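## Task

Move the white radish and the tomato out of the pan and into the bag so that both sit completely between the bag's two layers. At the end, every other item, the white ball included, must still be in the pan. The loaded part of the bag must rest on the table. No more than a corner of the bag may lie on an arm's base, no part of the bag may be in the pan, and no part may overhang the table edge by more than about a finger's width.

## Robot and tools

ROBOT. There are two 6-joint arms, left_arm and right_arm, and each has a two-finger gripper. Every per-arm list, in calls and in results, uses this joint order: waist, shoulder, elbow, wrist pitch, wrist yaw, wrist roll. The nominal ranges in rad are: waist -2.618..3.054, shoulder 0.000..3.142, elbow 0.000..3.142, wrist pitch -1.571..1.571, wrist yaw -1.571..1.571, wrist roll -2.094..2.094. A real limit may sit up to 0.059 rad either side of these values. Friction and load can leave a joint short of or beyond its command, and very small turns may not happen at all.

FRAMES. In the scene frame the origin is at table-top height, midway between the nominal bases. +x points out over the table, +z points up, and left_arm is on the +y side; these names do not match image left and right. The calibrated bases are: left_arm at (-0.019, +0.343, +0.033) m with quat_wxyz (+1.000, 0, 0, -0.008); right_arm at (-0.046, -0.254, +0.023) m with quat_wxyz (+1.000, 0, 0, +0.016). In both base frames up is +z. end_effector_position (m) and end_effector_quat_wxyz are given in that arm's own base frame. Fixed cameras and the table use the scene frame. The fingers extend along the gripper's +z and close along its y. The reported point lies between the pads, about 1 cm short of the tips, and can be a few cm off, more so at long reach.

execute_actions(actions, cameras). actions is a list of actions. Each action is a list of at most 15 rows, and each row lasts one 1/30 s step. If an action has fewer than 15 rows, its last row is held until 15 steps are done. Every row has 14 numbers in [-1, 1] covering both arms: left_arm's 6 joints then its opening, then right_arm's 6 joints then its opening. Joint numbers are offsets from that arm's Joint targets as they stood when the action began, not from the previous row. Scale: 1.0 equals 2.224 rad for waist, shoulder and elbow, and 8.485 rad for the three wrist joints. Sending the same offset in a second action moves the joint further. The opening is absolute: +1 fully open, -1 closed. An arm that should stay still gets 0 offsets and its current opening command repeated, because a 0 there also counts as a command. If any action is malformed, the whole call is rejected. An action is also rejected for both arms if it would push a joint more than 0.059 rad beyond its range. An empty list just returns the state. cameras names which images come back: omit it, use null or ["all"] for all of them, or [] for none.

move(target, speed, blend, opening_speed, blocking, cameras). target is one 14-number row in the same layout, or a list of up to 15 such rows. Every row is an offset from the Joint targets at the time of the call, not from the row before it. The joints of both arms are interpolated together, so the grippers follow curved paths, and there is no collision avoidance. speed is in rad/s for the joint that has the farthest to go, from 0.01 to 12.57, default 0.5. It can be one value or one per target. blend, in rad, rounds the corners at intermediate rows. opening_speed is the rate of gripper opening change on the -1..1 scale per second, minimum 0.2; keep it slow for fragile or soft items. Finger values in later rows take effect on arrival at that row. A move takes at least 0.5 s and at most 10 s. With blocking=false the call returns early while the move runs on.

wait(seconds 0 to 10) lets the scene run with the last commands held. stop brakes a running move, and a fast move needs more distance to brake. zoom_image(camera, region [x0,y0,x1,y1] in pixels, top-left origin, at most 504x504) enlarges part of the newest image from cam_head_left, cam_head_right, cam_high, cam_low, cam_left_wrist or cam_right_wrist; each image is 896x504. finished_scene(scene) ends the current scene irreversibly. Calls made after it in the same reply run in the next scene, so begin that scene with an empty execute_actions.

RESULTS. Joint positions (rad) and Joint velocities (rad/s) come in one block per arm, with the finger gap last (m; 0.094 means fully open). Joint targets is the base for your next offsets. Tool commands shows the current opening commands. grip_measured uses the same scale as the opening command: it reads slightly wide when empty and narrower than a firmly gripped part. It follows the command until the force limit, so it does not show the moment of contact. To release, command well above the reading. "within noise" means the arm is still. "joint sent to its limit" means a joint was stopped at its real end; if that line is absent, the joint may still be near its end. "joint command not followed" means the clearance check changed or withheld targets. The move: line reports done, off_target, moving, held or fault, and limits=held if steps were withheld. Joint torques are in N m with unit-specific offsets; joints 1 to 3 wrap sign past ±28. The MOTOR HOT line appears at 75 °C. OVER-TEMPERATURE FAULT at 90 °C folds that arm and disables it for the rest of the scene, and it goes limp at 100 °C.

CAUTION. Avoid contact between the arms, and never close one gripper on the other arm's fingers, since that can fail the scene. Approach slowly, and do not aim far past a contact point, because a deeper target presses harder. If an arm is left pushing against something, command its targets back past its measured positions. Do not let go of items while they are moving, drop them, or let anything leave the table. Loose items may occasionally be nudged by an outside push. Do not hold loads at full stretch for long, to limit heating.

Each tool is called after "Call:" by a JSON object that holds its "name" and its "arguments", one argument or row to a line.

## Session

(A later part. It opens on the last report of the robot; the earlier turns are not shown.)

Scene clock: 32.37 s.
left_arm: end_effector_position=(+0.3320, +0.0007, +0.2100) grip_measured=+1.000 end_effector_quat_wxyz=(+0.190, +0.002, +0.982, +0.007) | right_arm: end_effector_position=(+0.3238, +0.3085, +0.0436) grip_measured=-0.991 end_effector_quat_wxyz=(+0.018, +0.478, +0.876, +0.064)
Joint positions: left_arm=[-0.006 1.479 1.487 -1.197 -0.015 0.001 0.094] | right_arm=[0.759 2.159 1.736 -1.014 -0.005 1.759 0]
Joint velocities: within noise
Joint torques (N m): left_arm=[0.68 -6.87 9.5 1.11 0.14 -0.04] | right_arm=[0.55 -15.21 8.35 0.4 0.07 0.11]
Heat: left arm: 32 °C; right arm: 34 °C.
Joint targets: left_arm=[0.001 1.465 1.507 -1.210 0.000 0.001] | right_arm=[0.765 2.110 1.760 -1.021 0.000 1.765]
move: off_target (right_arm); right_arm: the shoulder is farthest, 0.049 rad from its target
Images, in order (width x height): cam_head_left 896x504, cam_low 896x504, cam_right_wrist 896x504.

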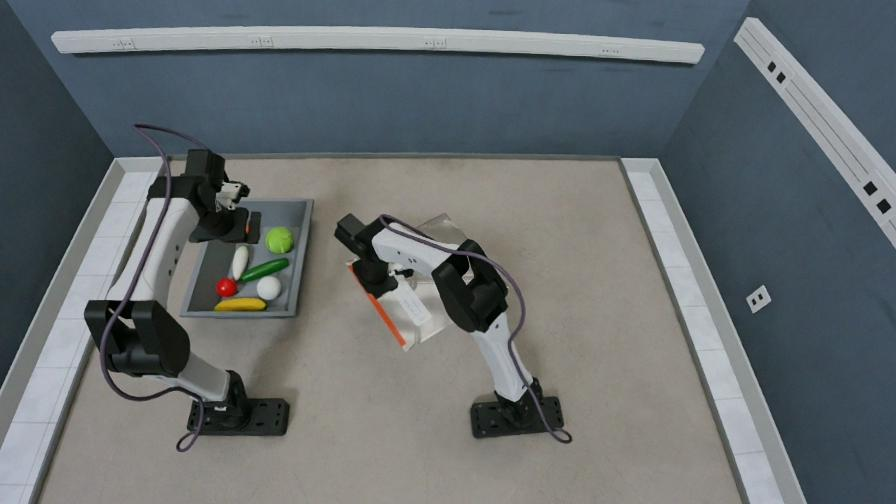

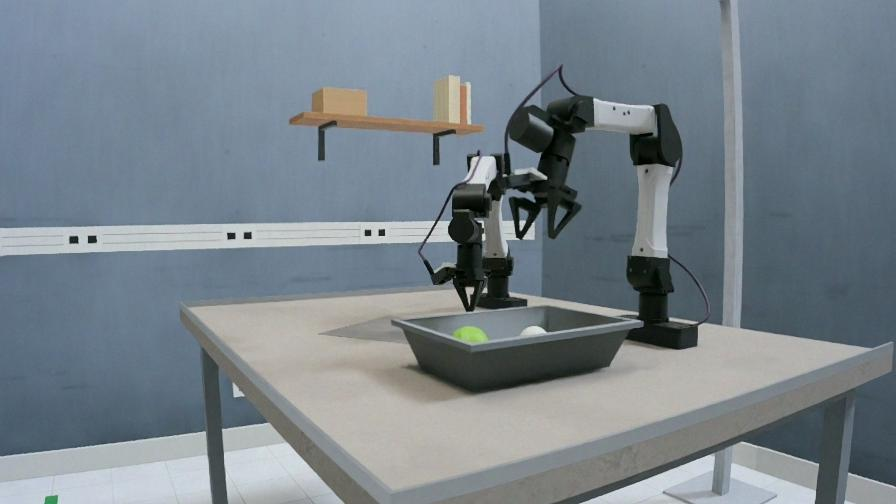

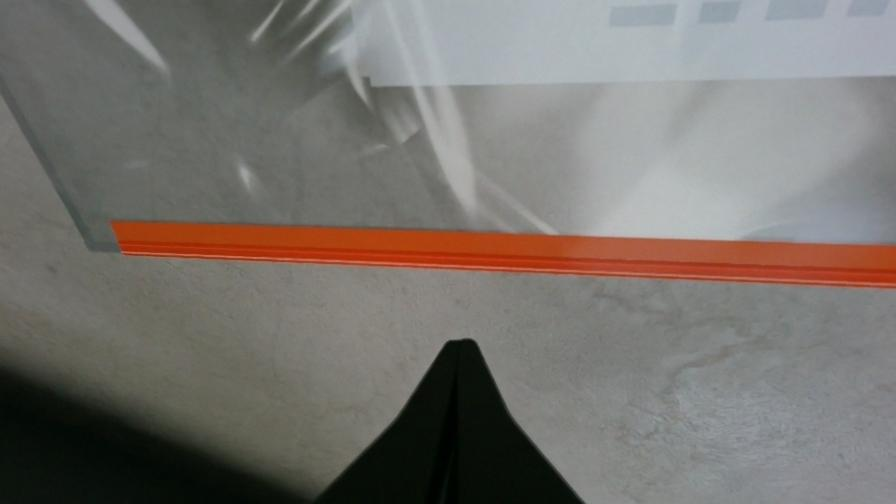

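Call:
{"name": "move", "arguments": {
  "target": [
    [0,0,0,0,0,0,1,-0.0189,0,0,0,0,-0.0049,0.28],
    [0,0,0,0,0,0,1,-0.0189,0.0765,-0.1047,0.0323,0,-0.0049,0.28],
    [0,0,0,0,0,0,1,-0.0189,0.0765,-0.1047,0.0323,0,-0.0049,-0.5]
  ],
  "speed": 0.15,
  "opening_speed": 0.7,
  "cameras": ["cam_left_wrist","cam_right_wrist"]
}}

Scene clock: 36.90 s.
left_arm: end_effector_position=(+0.3320, +0.0007, +0.2100) grip_measured=+1.000 end_effector_quat_wxyz=(+0.190, +0.002, +0.982, +0.007) | right_arm: end_effector_position=(+0.3192, +0.2855, -0.0099) grip_measured=-0.498 end_effector_quat_wxyz=(+0.007, +0.482, +0.875, +0.042)
Joint positions: left_arm=[-0.006 1.479 1.487 -1.197 -0.015 0.001 0.094] | right_arm=[0.723 2.192 1.573 -0.87 -0.016 1.73 0.024]
Joint velocities: within noise
Joint torques (N m): left_arm=[0.69 -6.86 9.52 1.13 0.13 -0.04] | right_arm=[-0.05 -3.02 1.29 1.58 0.16 -0.02]
Heat: left arm: 33 °C; right arm: 36 °C.
Joint targets: left_arm=[0.001 1.465 1.507 -1.210 0.000 0.001] | right_arm=[0.722 2.280 1.527 -0.747 0.000 1.724]
move: off_target (right_arm); target 3's new numbers were sent with right_arm's shoulder 0.088 rad from that target; right_arm: the wrist pitch is farthest, 0.123 rad from its target
Images, in order (width x height): cam_left_wrist 896x504, cam_right_wrist 896x504.

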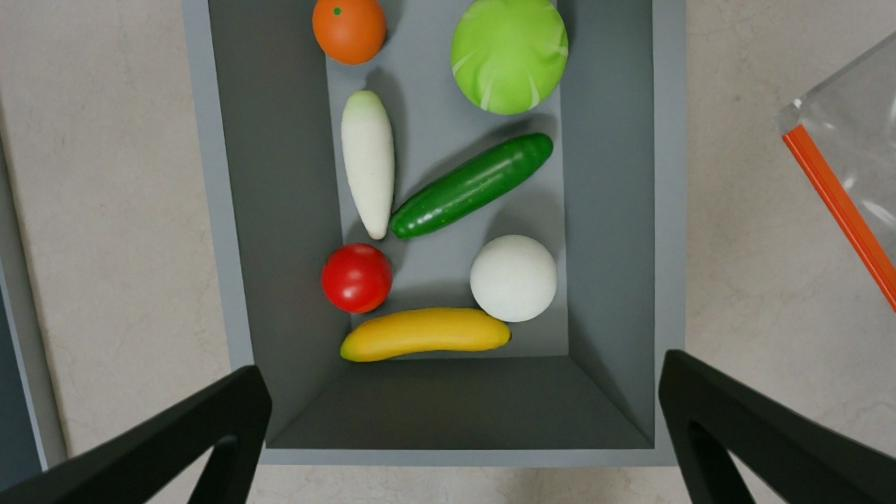

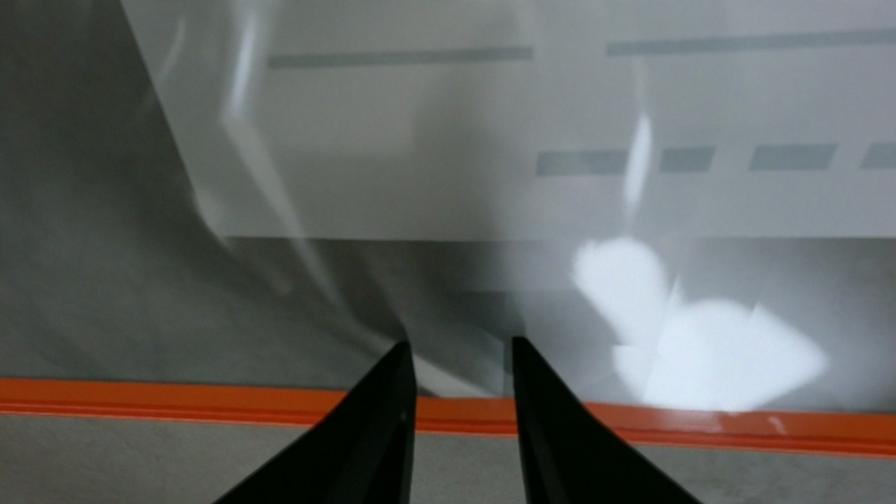

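Call:
{"name": "move", "arguments": {
  "target": [0,0,0,0,0,0,1,0,0,0,0,0,0,-1],
  "opening_speed": 0.5,
  "cameras": ["cam_right_wrist"]
}}

Scene clock: 38.43 s.
left_arm: end_effector_position=(+0.3320, +0.0007, +0.2100) grip_measured=+1.000 end_effector_quat_wxyz=(+0.190, +0.002, +0.982, +0.007) | right_arm: end_effector_position=(+0.3181, +0.2854, -0.0101) grip_measured=-0.990 end_effector_quat_wxyz=(+0.004, +0.482, +0.875, +0.041)
Joint positions: left_arm=[-0.006 1.479 1.487 -1.197 -0.015 0.001 0.094] | right_arm=[0.723 2.191 1.572 -0.871 -0.02 1.73 0]
Joint velocities: within noise
Joint torques (N m): left_arm=[0.72 -6.86 9.57 1.11 0.13 -0.05] | right_arm=[-0.05 -2.93 1.48 1.59 0.19 -0.02]
Heat: left arm: 33 °C; right arm: 35 °C.
Joint targets: left_arm=[0.001 1.465 1.507 -1.210 0.000 0.001] | right_arm=[0.722 2.280 1.527 -0.747 0.000 1.723]
move: off_target (right_arm); right_arm: the wrist pitch is farthest, 0.124 rad from its target
Images, in order (width x height): cam_right_wrist 896x504.

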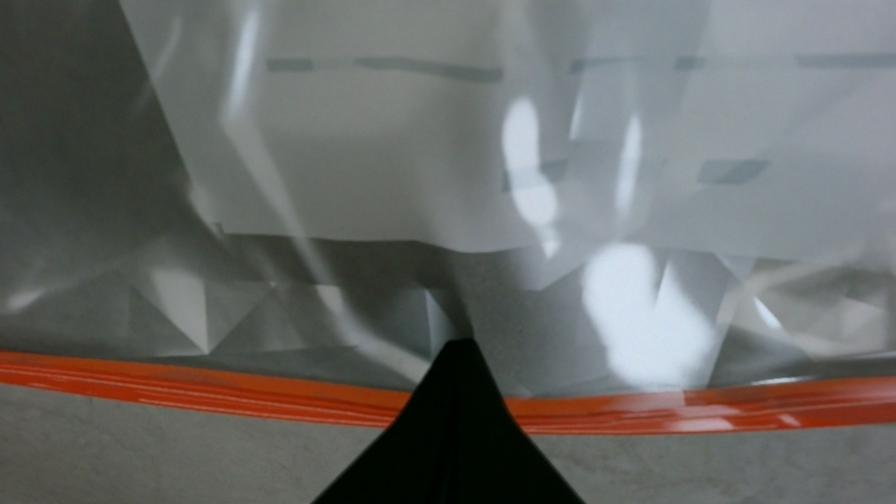

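Call:
{"name": "move", "arguments": {
  "target": [0,0,0,0,0,0,1,0,-0.0865,0.1047,-0.0323,0,0,-1],
  "speed": 0.12,
  "cameras": ["cam_right_wrist","cam_low"]
}}

Scene clock: 41.47 s.
left_arm: end_effector_position=(+0.3320, +0.0006, +0.2100) grip_measured=+1.000 end_effector_quat_wxyz=(+0.190, +0.002, +0.982, +0.007) | right_arm: end_effector_position=(+0.3346, +0.2979, +0.0516) grip_measured=-0.991 end_effector_quat_wxyz=(+0.020, +0.481, +0.874, +0.073)
Joint positions: left_arm=[-0.006 1.479 1.487 -1.197 -0.015 0.001 0.094] | right_arm=[0.723 2.139 1.734 -1.015 -0.011 1.73 0]
Joint velocities: within noise
Joint torques (N m): left_arm=[0.69 -6.87 9.54 1.12 0.14 -0.06] | right_arm=[-0.06 -15.35 8.54 0.42 0.12 -0.03]
Heat: left arm: 33 °C; right arm: 36 °C.
Joint targets: left_arm=[0.001 1.465 1.507 -1.210 0.000 0.001] | right_arm=[0.722 2.087 1.760 -1.021 0.000 1.723]
move: off_target (right_arm); right_arm: the shoulder is farthest, 0.051 rad from its target
Images, in order (width x height): cam_low 896x504, cam_right_wrist 896x504.

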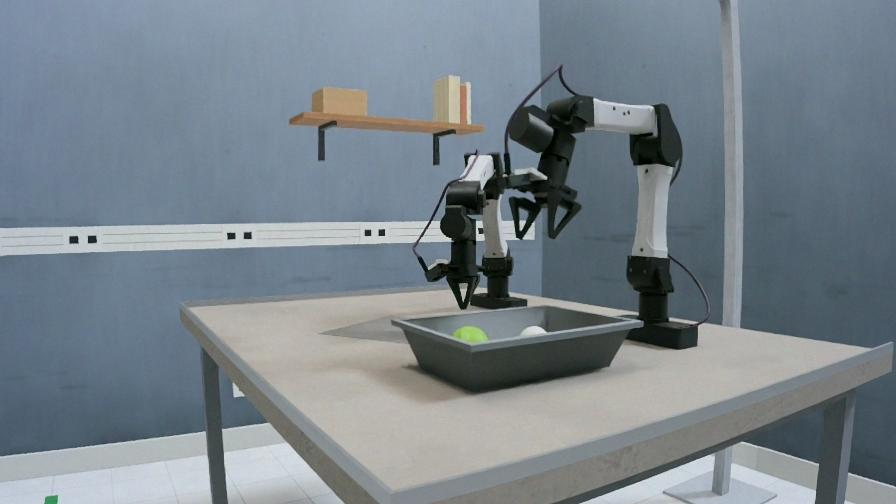

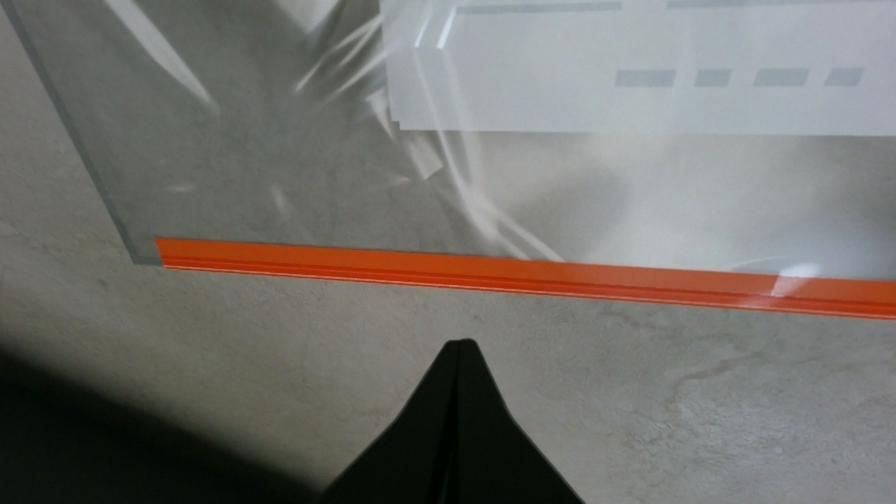

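Call:
{"name": "move", "arguments": {
  "target": [
    [0,0,0,0,0,0,1,-0.0166,0,0,0,0,-0.1883,0.28],
    [0,0,0,0,0,0,1,-0.0166,0.0795,-0.1075,0.0311,0,-0.1883,0.28]
  ],
  "speed": [0.8,0.15],
  "cameras": ["cam_left_wrist","cam_right_wrist"]
}}

Call:
{"name": "move", "arguments": {
  "target": [0,0,0,0,0,0,1,0,0,0,0,0,0,-0.3],
  "opening_speed": 0.5,
  "cameras": ["cam_left_wrist","cam_right_wrist"]
}}

Call:
{"name": "move", "arguments": {
  "target": [0,0,0,0,0,0,1,0,0,0,0,0,0,-1],
  "opening_speed": 0.5,
  "cameras": ["cam_left_wrist","cam_right_wrist"]
}}

Scene clock: 47.50 s.
left_arm: end_effector_position=(+0.3320, +0.0006, +0.2100) grip_measured=+1.000 end_effector_quat_wxyz=(+0.190, +0.002, +0.982, +0.007) | right_arm: end_effector_position=(+0.3368, +0.2801, -0.0091) grip_measured=+0.279 end_effector_quat_wxyz=(+0.057, -0.276, +0.959, +0.027)
Joint positions: left_arm=[-0.006 1.479 1.487 -1.197 -0.015 0.001 0.094] | right_arm=[0.692 2.189 1.568 -0.823 -0.004 0.133 0.06]
Joint velocities: within noise
Joint torques (N m): left_arm=[0.7 -6.89 9.51 1.12 0.15 -0.05] | right_arm=[-0.61 -4.31 1.32 1.19 0.02 -0.03]
Heat: left arm: 34 °C; right arm: 37 °C.
Joint targets: left_arm=[0.001 1.465 1.507 -1.210 0.000 0.001] | right_arm=[0.686 2.264 1.521 -0.757 0.000 0.126]
move: off_target (right_arm); right_arm: the shoulder is farthest, 0.075 rad from its target
Images, in order (width x height): cam_left_wrist 896x504, cam_right_wrist 896x504.

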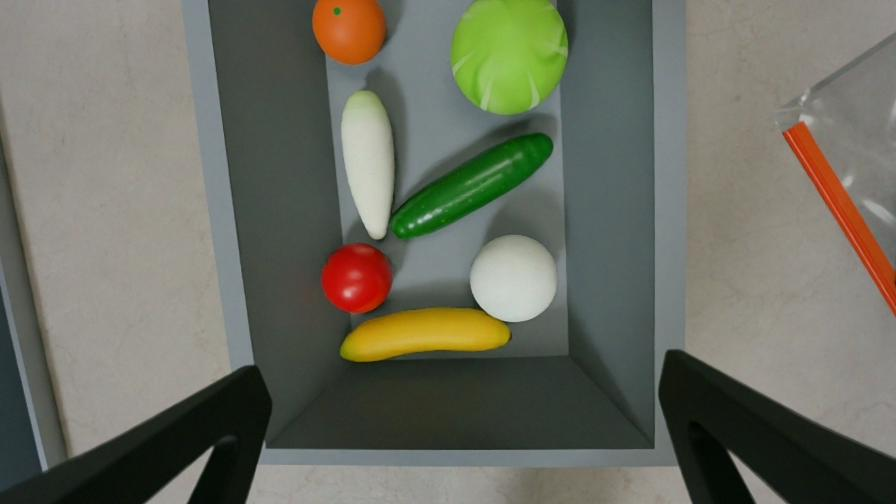

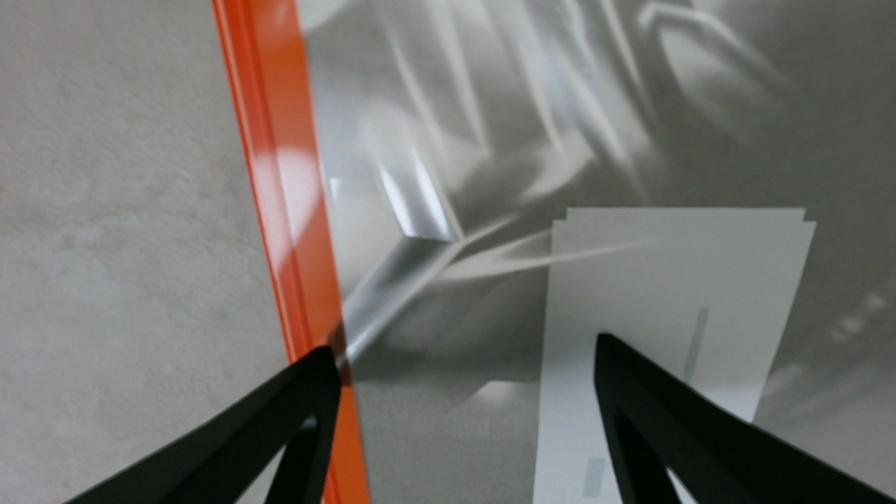

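Scene clock: 48.87 s.
left_arm: end_effector_position=(+0.3320, +0.0006, +0.2100) grip_measured=+1.000 end_effector_quat_wxyz=(+0.190, +0.002, +0.982, +0.007) | right_arm: end_effector_position=(+0.3428, +0.2776, -0.0093) grip_measured=-0.298 end_effector_quat_wxyz=(+0.067, -0.273, +0.960, +0.020)
Joint positions: left_arm=[-0.006 1.479 1.487 -1.197 -0.015 0.001 0.094] | right_arm=[0.688 2.189 1.565 -0.807 0.018 0.133 0.033]
Joint velocities: within noise
Joint torques (N m): left_arm=[0.75 -6.87 9.58 1.12 0.14 -0.06] | right_arm=[-0.18 -4.34 1.69 1.05 -0.18 -0.02]
Heat: left arm: 34 °C; right arm: 37 °C.
Joint targets: left_arm=[0.001 1.465 1.507 -1.210 0.000 0.001] | right_arm=[0.686 2.264 1.521 -0.757 0.000 0.126]
move: off_target (right_arm); right_arm: the shoulder is farthest, 0.075 rad from its target
Images, in order (width x height): cam_left_wrist 896x504, cam_right_wrist 896x504.

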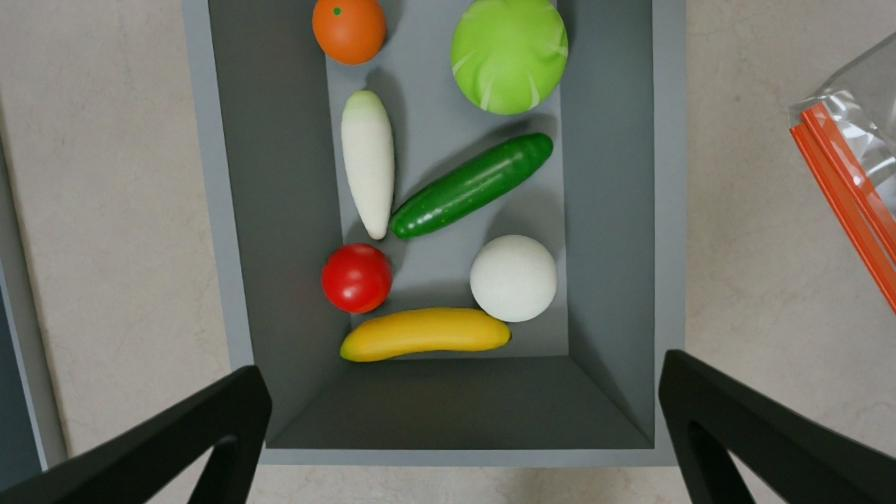

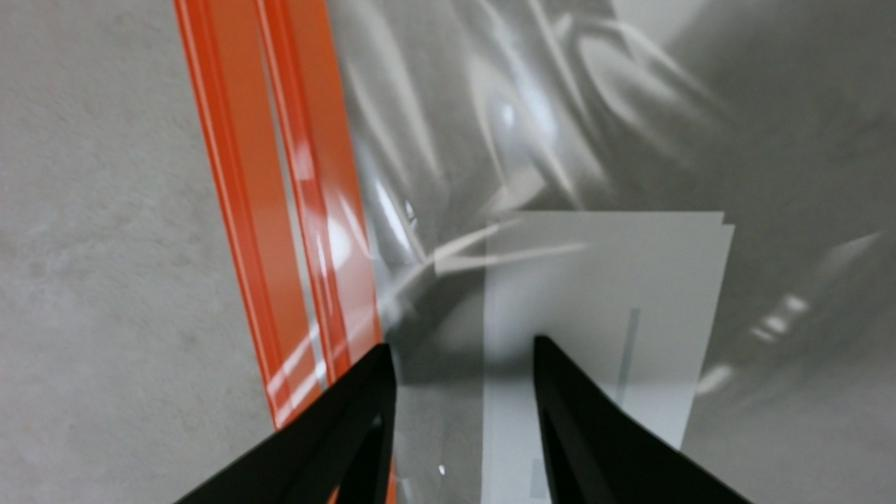

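Scene clock: 50.47 s.
left_arm: end_effector_position=(+0.3320, +0.0006, +0.2100) grip_measured=+1.000 end_effector_quat_wxyz=(+0.190, +0.002, +0.982, +0.007) | right_arm: end_effector_position=(+0.3480, +0.2836, -0.0085) grip_measured=-0.989 end_effector_quat_wxyz=(+0.081, -0.273, +0.958, +0.030)
Joint positions: left_arm=[-0.006 1.479 1.487 -1.197 -0.015 0.001 0.094] | right_arm=[0.688 2.189 1.563 -0.772 0.01 0.132 0.001]
Joint velocities: within noise
Joint torques (N m): left_arm=[0.7 -6.84 9.5 1.12 0.14 -0.04] | right_arm=[-0.06 -4.4 1.95 0.76 -0.09 -0.01]
Heat: left arm: 34 °C; right arm: 37 °C.
Joint targets: left_arm=[0.001 1.465 1.507 -1.210 0.000 0.001] | right_arm=[0.686 2.264 1.521 -0.757 0.000 0.126]
move: off_target (right_arm); right_arm: the shoulder is farthest, 0.075 rad from its target
Images, in order (width x height): cam_left_wrist 896x504, cam_right_wrist 896x504.

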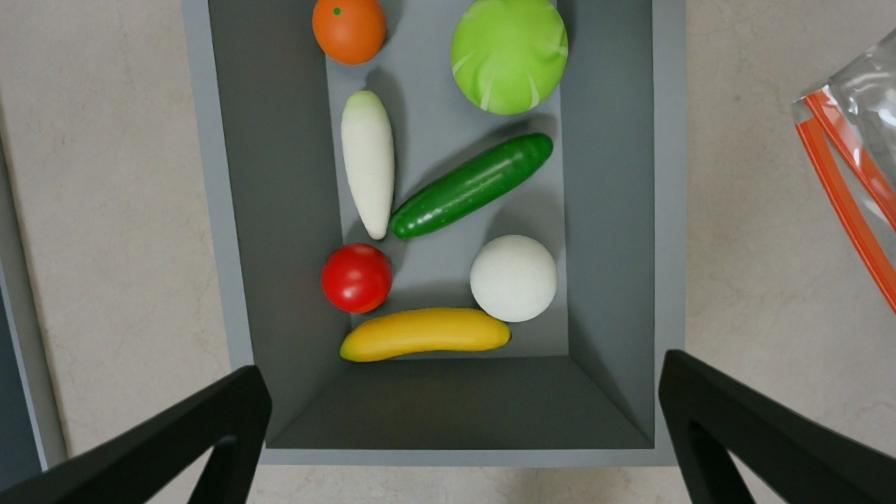

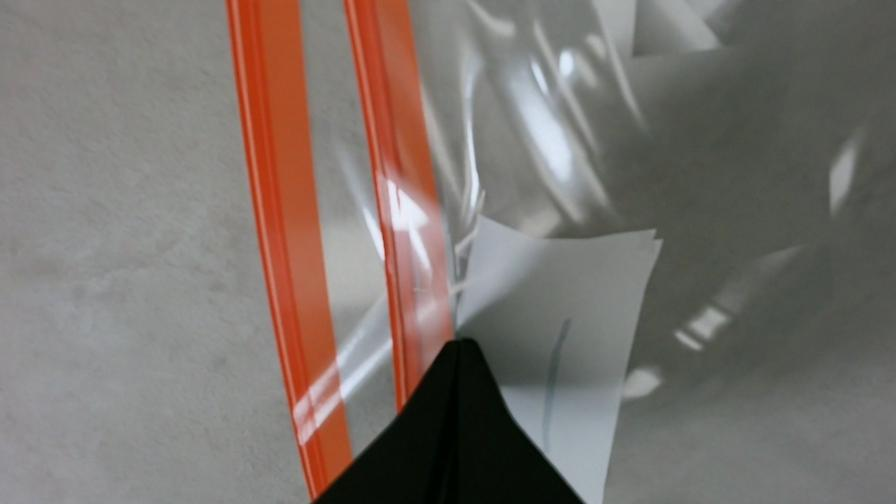

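Call:
{"name": "move", "arguments": {
  "target": [0,0,0,0,0,0,1,0,-0.0872,0.1075,-0.031,0,0,-1],
  "speed": 0.1,
  "cameras": ["cam_right_wrist","cam_low","cam_left_wrist"]
}}

Scene clock: 53.93 s.
left_arm: end_effector_position=(+0.3320, +0.0006, +0.2100) grip_measured=+1.000 end_effector_quat_wxyz=(+0.190, +0.002, +0.982, +0.007) | right_arm: end_effector_position=(+0.3471, +0.2832, +0.0578) grip_measured=-0.989 end_effector_quat_wxyz=(+0.077, -0.273, +0.958, +0.029)
Joint positions: left_arm=[-0.006 1.479 1.487 -1.197 -0.015 0.001 0.094] | right_arm=[0.688 2.123 1.733 -1.017 0.008 0.132 0.001]
Joint velocities: within noise
Joint torques (N m): left_arm=[0.7 -6.89 9.54 1.13 0.14 -0.05] | right_arm=[-0.18 -15.47 8.79 0.59 -0.1 -0.01]
Heat: left arm: 34 °C; right arm: 38 °C.
Joint targets: left_arm=[0.001 1.465 1.507 -1.210 0.000 0.001] | right_arm=[0.686 2.070 1.760 -1.020 0.000 0.126]
move: off_target (right_arm); right_arm: the shoulder is farthest, 0.053 rad from its target
Images, in order (width x height): cam_low 896x504, cam_left_wrist 896x504, cam_right_wrist 896x504.

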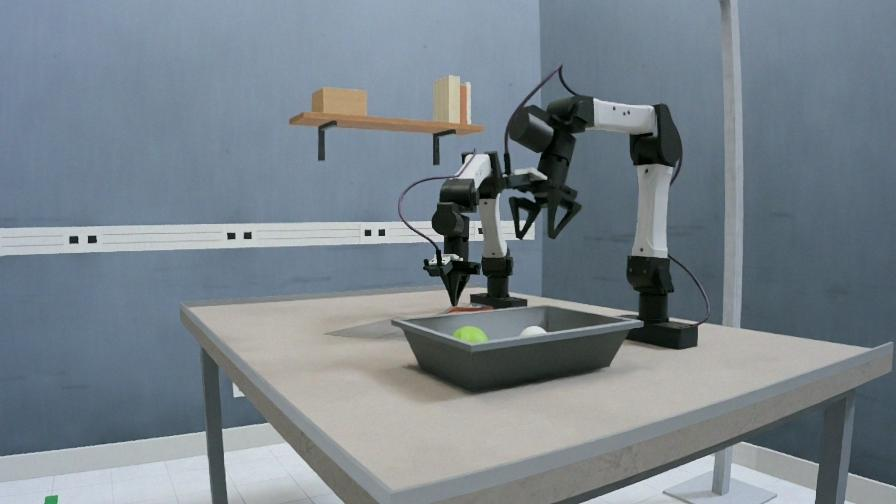

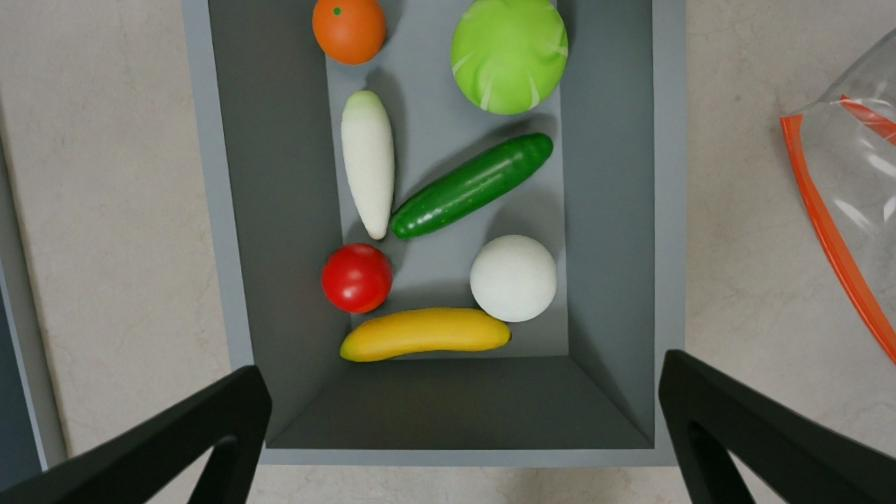

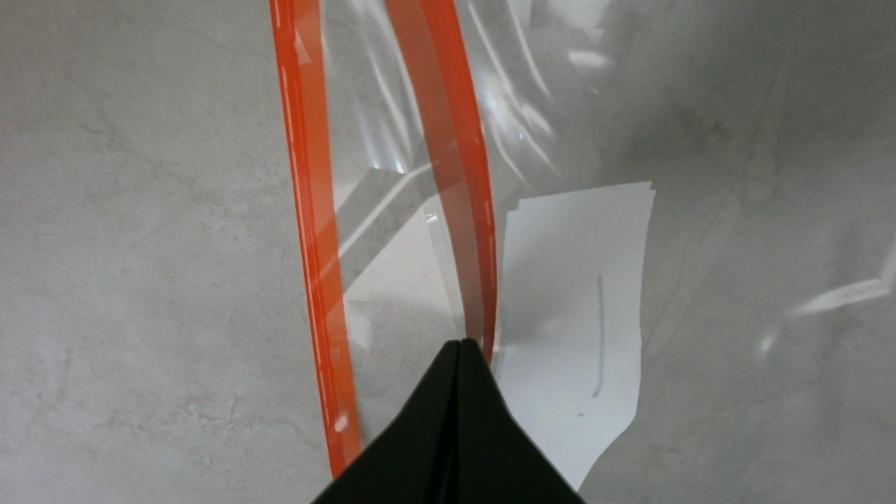

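Call:
{"name": "move", "arguments": {
  "target": [0.0603,0.2352,0.049,0.013,0,0.0053,-0.02,-0.0504,-0.0135,0.0513,-0.0165,0,0,-1],
  "speed": 0.3,
  "cameras": ["cam_right_wrist","cam_low","cam_left_wrist","cam_head_left"]
}}

Scene clock: 58.17 s.
left_arm: end_effector_position=(+0.3900, +0.0533, +0.0764) grip_measured=-0.018 end_effector_quat_wxyz=(+0.040, -0.048, +0.998, +0.010) | right_arm: end_effector_position=(+0.3732, +0.2419, +0.0969) grip_measured=-0.989 end_effector_quat_wxyz=(+0.078, -0.220, +0.972, +0.025)
Joint positions: left_arm=[0.129 1.974 1.595 -1.11 -0.014 0.033 0.046] | right_arm=[0.578 2.096 1.845 -1.156 0.008 0.132 0.001]
Joint velocities: within noise
Joint torques (N m): left_arm=[0.58 -8.69 9.14 0.7 0.13 0.08] | right_arm=[-0.44 -15.49 9.01 0.53 -0.09 -0.02]
Heat: left arm: 35 °C; right arm: 40 °C.
Joint targets: left_arm=[0.134 1.988 1.616 -1.100 0.000 0.046] | right_arm=[0.573 2.040 1.874 -1.160 0.000 0.126]
move: off_target (right_arm); right_arm: the shoulder is farthest, 0.056 rad from its target
Images, in order (width x height): cam_head_left 896x504, cam_low 896x504, cam_left_wrist 896x504, cam_right_wrist 896x504.

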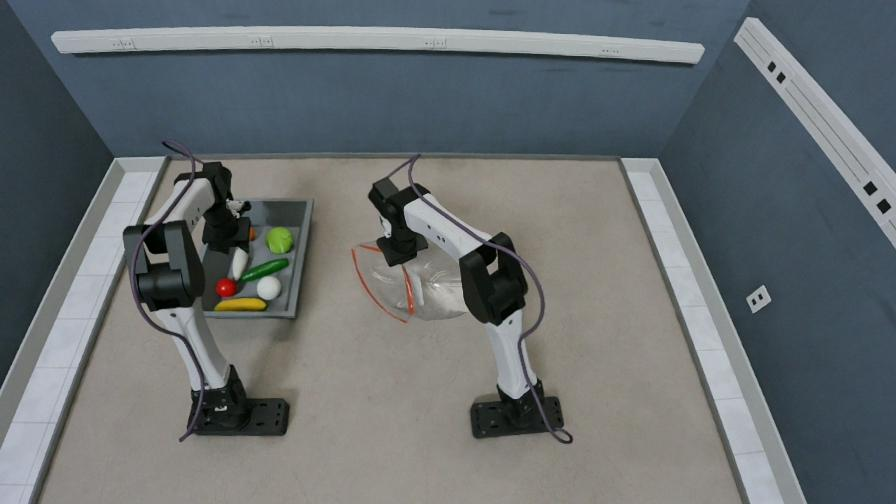

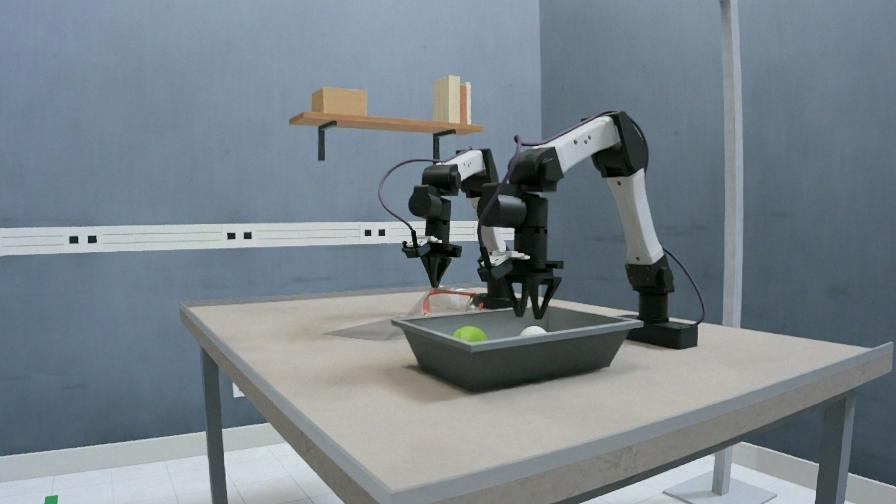

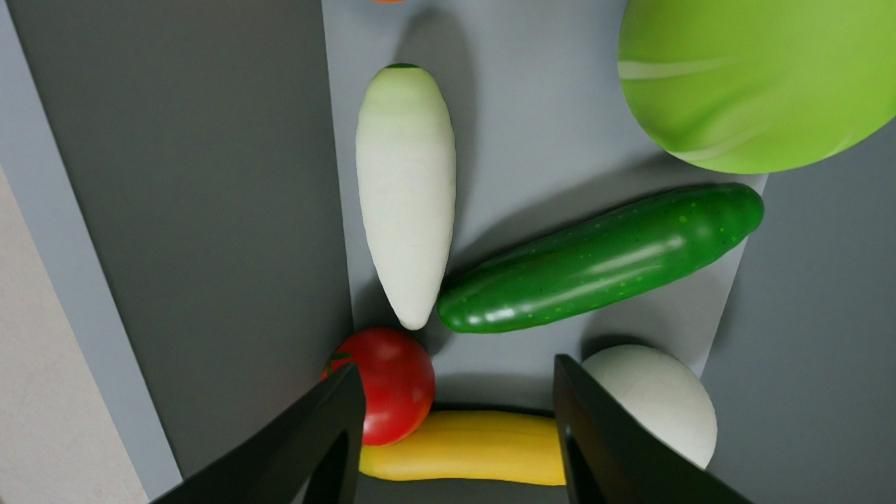

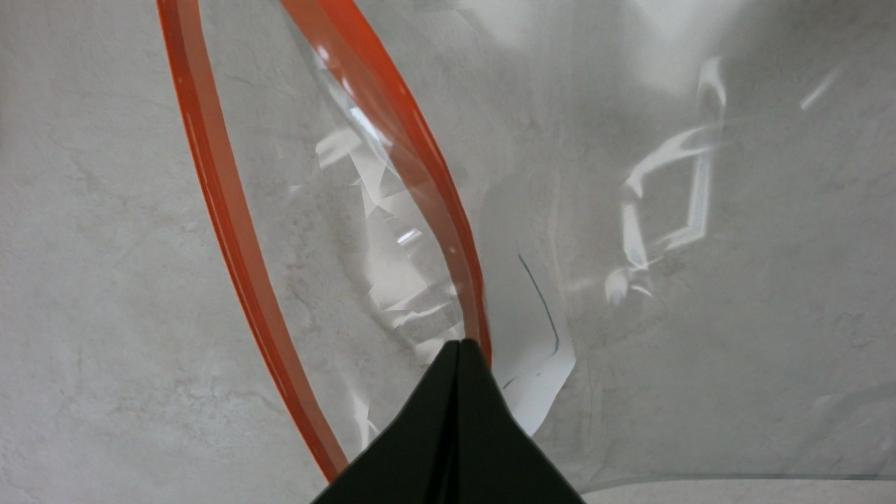

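Call:
{"name": "move", "arguments": {
  "target": [
    [0.0183,0,0,0,0,0.0047,0.02,0,0,0,0,0,0,-1],
    [0.0183,0.0683,-0.0592,0.0217,0,0.0047,0.02,0,0,0,0,0,0,-1]
  ],
  "speed": 0.2,
  "cameras": ["cam_left_wrist"]
}}

Scene clock: 60.67 s.
left_arm: end_effector_position=(+0.3890, +0.0708, -0.0034) grip_measured=+0.018 end_effector_quat_wxyz=(+0.006, -0.051, +0.999, +0.007) | right_arm: end_effector_position=(+0.3730, +0.2417, +0.0968) grip_measured=-0.989 end_effector_quat_wxyz=(+0.078, -0.220, +0.972, +0.025)
Joint positions: left_arm=[0.175 2.123 1.493 -0.926 -0.013 0.073 0.048] | right_arm=[0.578 2.096 1.845 -1.158 0.008 0.132 0.001]
Joint velocities: within noise
Joint torques (N m): left_arm=[0.28 -9.22 5.64 0.57 0.12 0.07] | right_arm=[-0.42 -15.5 8.99 0.55 -0.09 -0.02]
Heat: left arm: 34 °C; right arm: 42 °C.
Joint targets: left_arm=[0.175 2.140 1.484 -0.916 0.000 0.086] | right_arm=[0.573 2.040 1.874 -1.160 0.000 0.126]
move: off_target (right_arm); right_arm: the shoulder is farthest, 0.056 rad from its target
Images, in order (width x height): cam_left_wrist 896x504.

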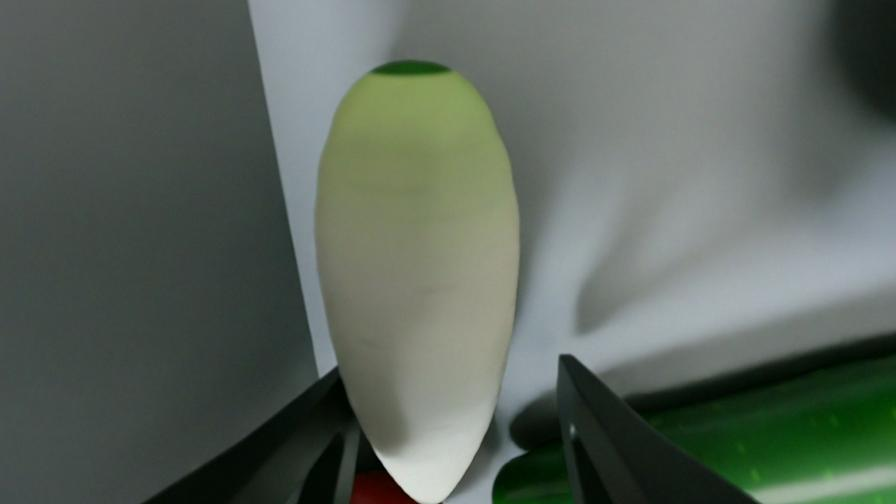

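Call:
{"name": "move", "arguments": {
  "target": [
    [0,-0.0683,0.0592,-0.0217,0,0,0.06,0,0,0,0,0,0,-1],
    [0.0056,0.0192,0.1442,-0.0243,0,0.0014,0.06,0,0,0,0,0,0,-1],
    [0.0056,0.0462,0.0767,0.0005,0,0.0014,0.06,0,0,0,0,0,0,-1]
  ],
  "speed": 0.3,
  "cameras": ["cam_left_wrist"]
}}

Scene clock: 64.13 s.
left_arm: end_effector_position=(+0.4344, +0.0817, -0.0008) grip_measured=+0.058 end_effector_quat_wxyz=(+0.044, -0.048, +0.998, +0.012) | right_arm: end_effector_position=(+0.3730, +0.2417, +0.0968) grip_measured=-0.989 end_effector_quat_wxyz=(+0.078, -0.220, +0.972, +0.025)
Joint positions: left_arm=[0.181 2.224 1.664 -0.921 -0.013 0.085 0.05] | right_arm=[0.578 2.096 1.845 -1.158 0.008 0.132 0.001]
Joint velocities: within noise
Joint torques (N m): left_arm=[0.72 -10.02 5.86 0.68 0.12 0.08] | right_arm=[-0.42 -15.49 9.01 0.55 -0.09 -0.02]
Heat: left arm: 34 °C; right arm: 44 °C.
Joint targets: left_arm=[0.188 2.243 1.655 -0.911 0.000 0.098] | right_arm=[0.573 2.040 1.874 -1.160 0.000 0.126]
move: off_target (right_arm); right_arm: the shoulder is farthest, 0.056 rad from its target
Images, in order (width x height): cam_left_wrist 896x504.

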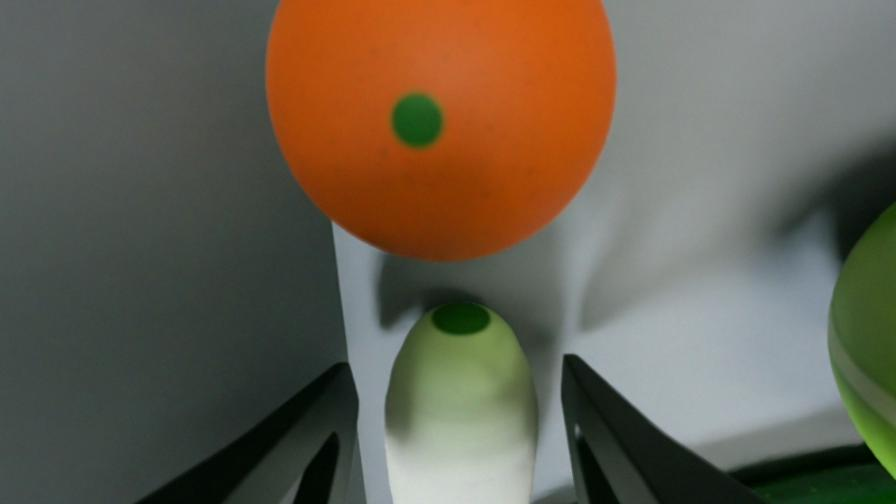

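Call:
{"name": "move", "arguments": {
  "target": [0,-0.0553,-0.0481,0.0018,0,0,0.06,0,0,0,0,0,0,-1],
  "speed": 0.15,
  "cameras": ["cam_left_wrist"]
}}

Scene clock: 66.00 s.
left_arm: end_effector_position=(+0.4124, +0.0777, +0.0023) grip_measured=+0.058 end_effector_quat_wxyz=(+0.035, -0.048, +0.998, +0.011) | right_arm: end_effector_position=(+0.3730, +0.2417, +0.0968) grip_measured=-0.989 end_effector_quat_wxyz=(+0.078, -0.220, +0.972, +0.025)
Joint positions: left_arm=[0.181 2.151 1.56 -0.906 -0.013 0.086 0.05] | right_arm=[0.578 2.096 1.845 -1.158 0.008 0.132 0.001]
Joint velocities: within noise
Joint torques (N m): left_arm=[0.7 -13.38 5.6 0.69 0.13 0.06] | right_arm=[-0.39 -15.51 9.01 0.55 -0.09 -0.02]
Heat: left arm: 34 °C; right arm: 45 °C.
Joint targets: left_arm=[0.188 2.120 1.548 -0.896 0.000 0.098] | right_arm=[0.573 2.040 1.874 -1.160 0.000 0.126]
move: off_target (right_arm); right_arm: the shoulder is farthest, 0.056 rad from its target
Images, in order (width x height): cam_left_wrist 896x504.

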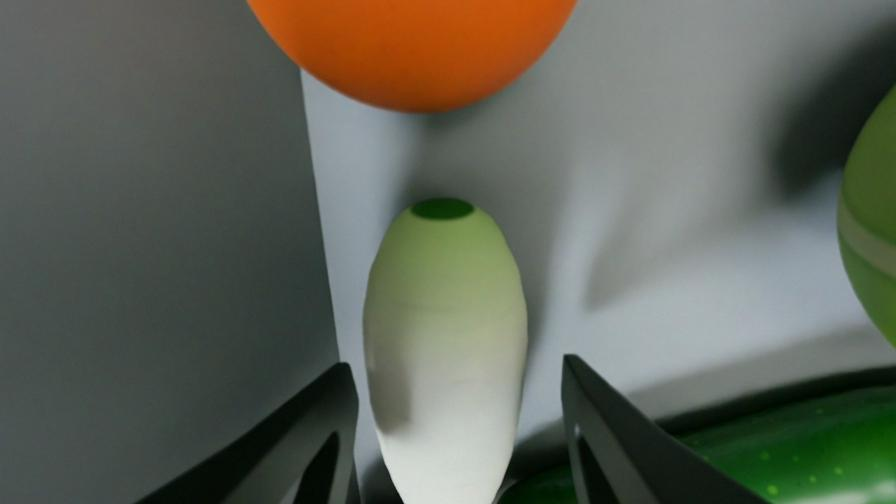

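Call:
{"name": "move", "arguments": {
  "target": [0,0,0,0,0,0,-0.5,0,0,0,0,0,0,-1],
  "opening_speed": 0.3,
  "cameras": ["cam_left_wrist"]
}}

Scene clock: 75.93 s.
left_arm: end_effector_position=(+0.4125, +0.0777, +0.0022) grip_measured=-0.413 end_effector_quat_wxyz=(+0.036, -0.048, +0.998, +0.011) | right_arm: end_effector_position=(+0.3730, +0.2417, +0.0968) grip_measured=-0.989 end_effector_quat_wxyz=(+0.078, -0.220, +0.972, +0.025)
Joint positions: left_arm=[0.181 2.151 1.559 -0.905 -0.013 0.086 0.028] | right_arm=[0.578 2.096 1.845 -1.158 0.008 0.132 0.001]
Joint velocities: within noise
Joint torques (N m): left_arm=[0.75 -13.37 5.6 0.68 0.13 0.06] | right_arm=[-0.42 -15.5 9.01 0.55 -0.1 -0.02]
Heat: left arm: 37 °C; right arm: 49 °C.
Joint targets: left_arm=[0.188 2.120 1.548 -0.896 0.000 0.098] | right_arm=[0.573 2.040 1.874 -1.160 0.000 0.126]
move: off_target (right_arm); right_arm: the shoulder is farthest, 0.056 rad from its target
Images, in order (width x height): cam_left_wrist 896x504.

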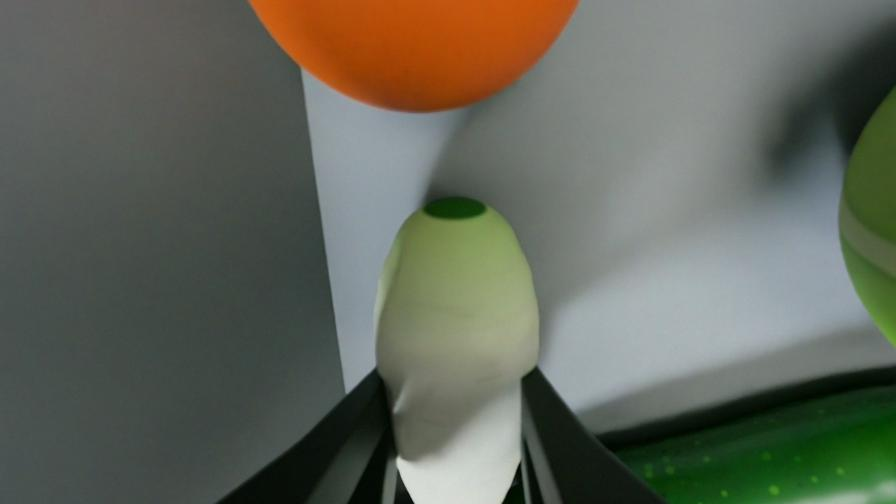

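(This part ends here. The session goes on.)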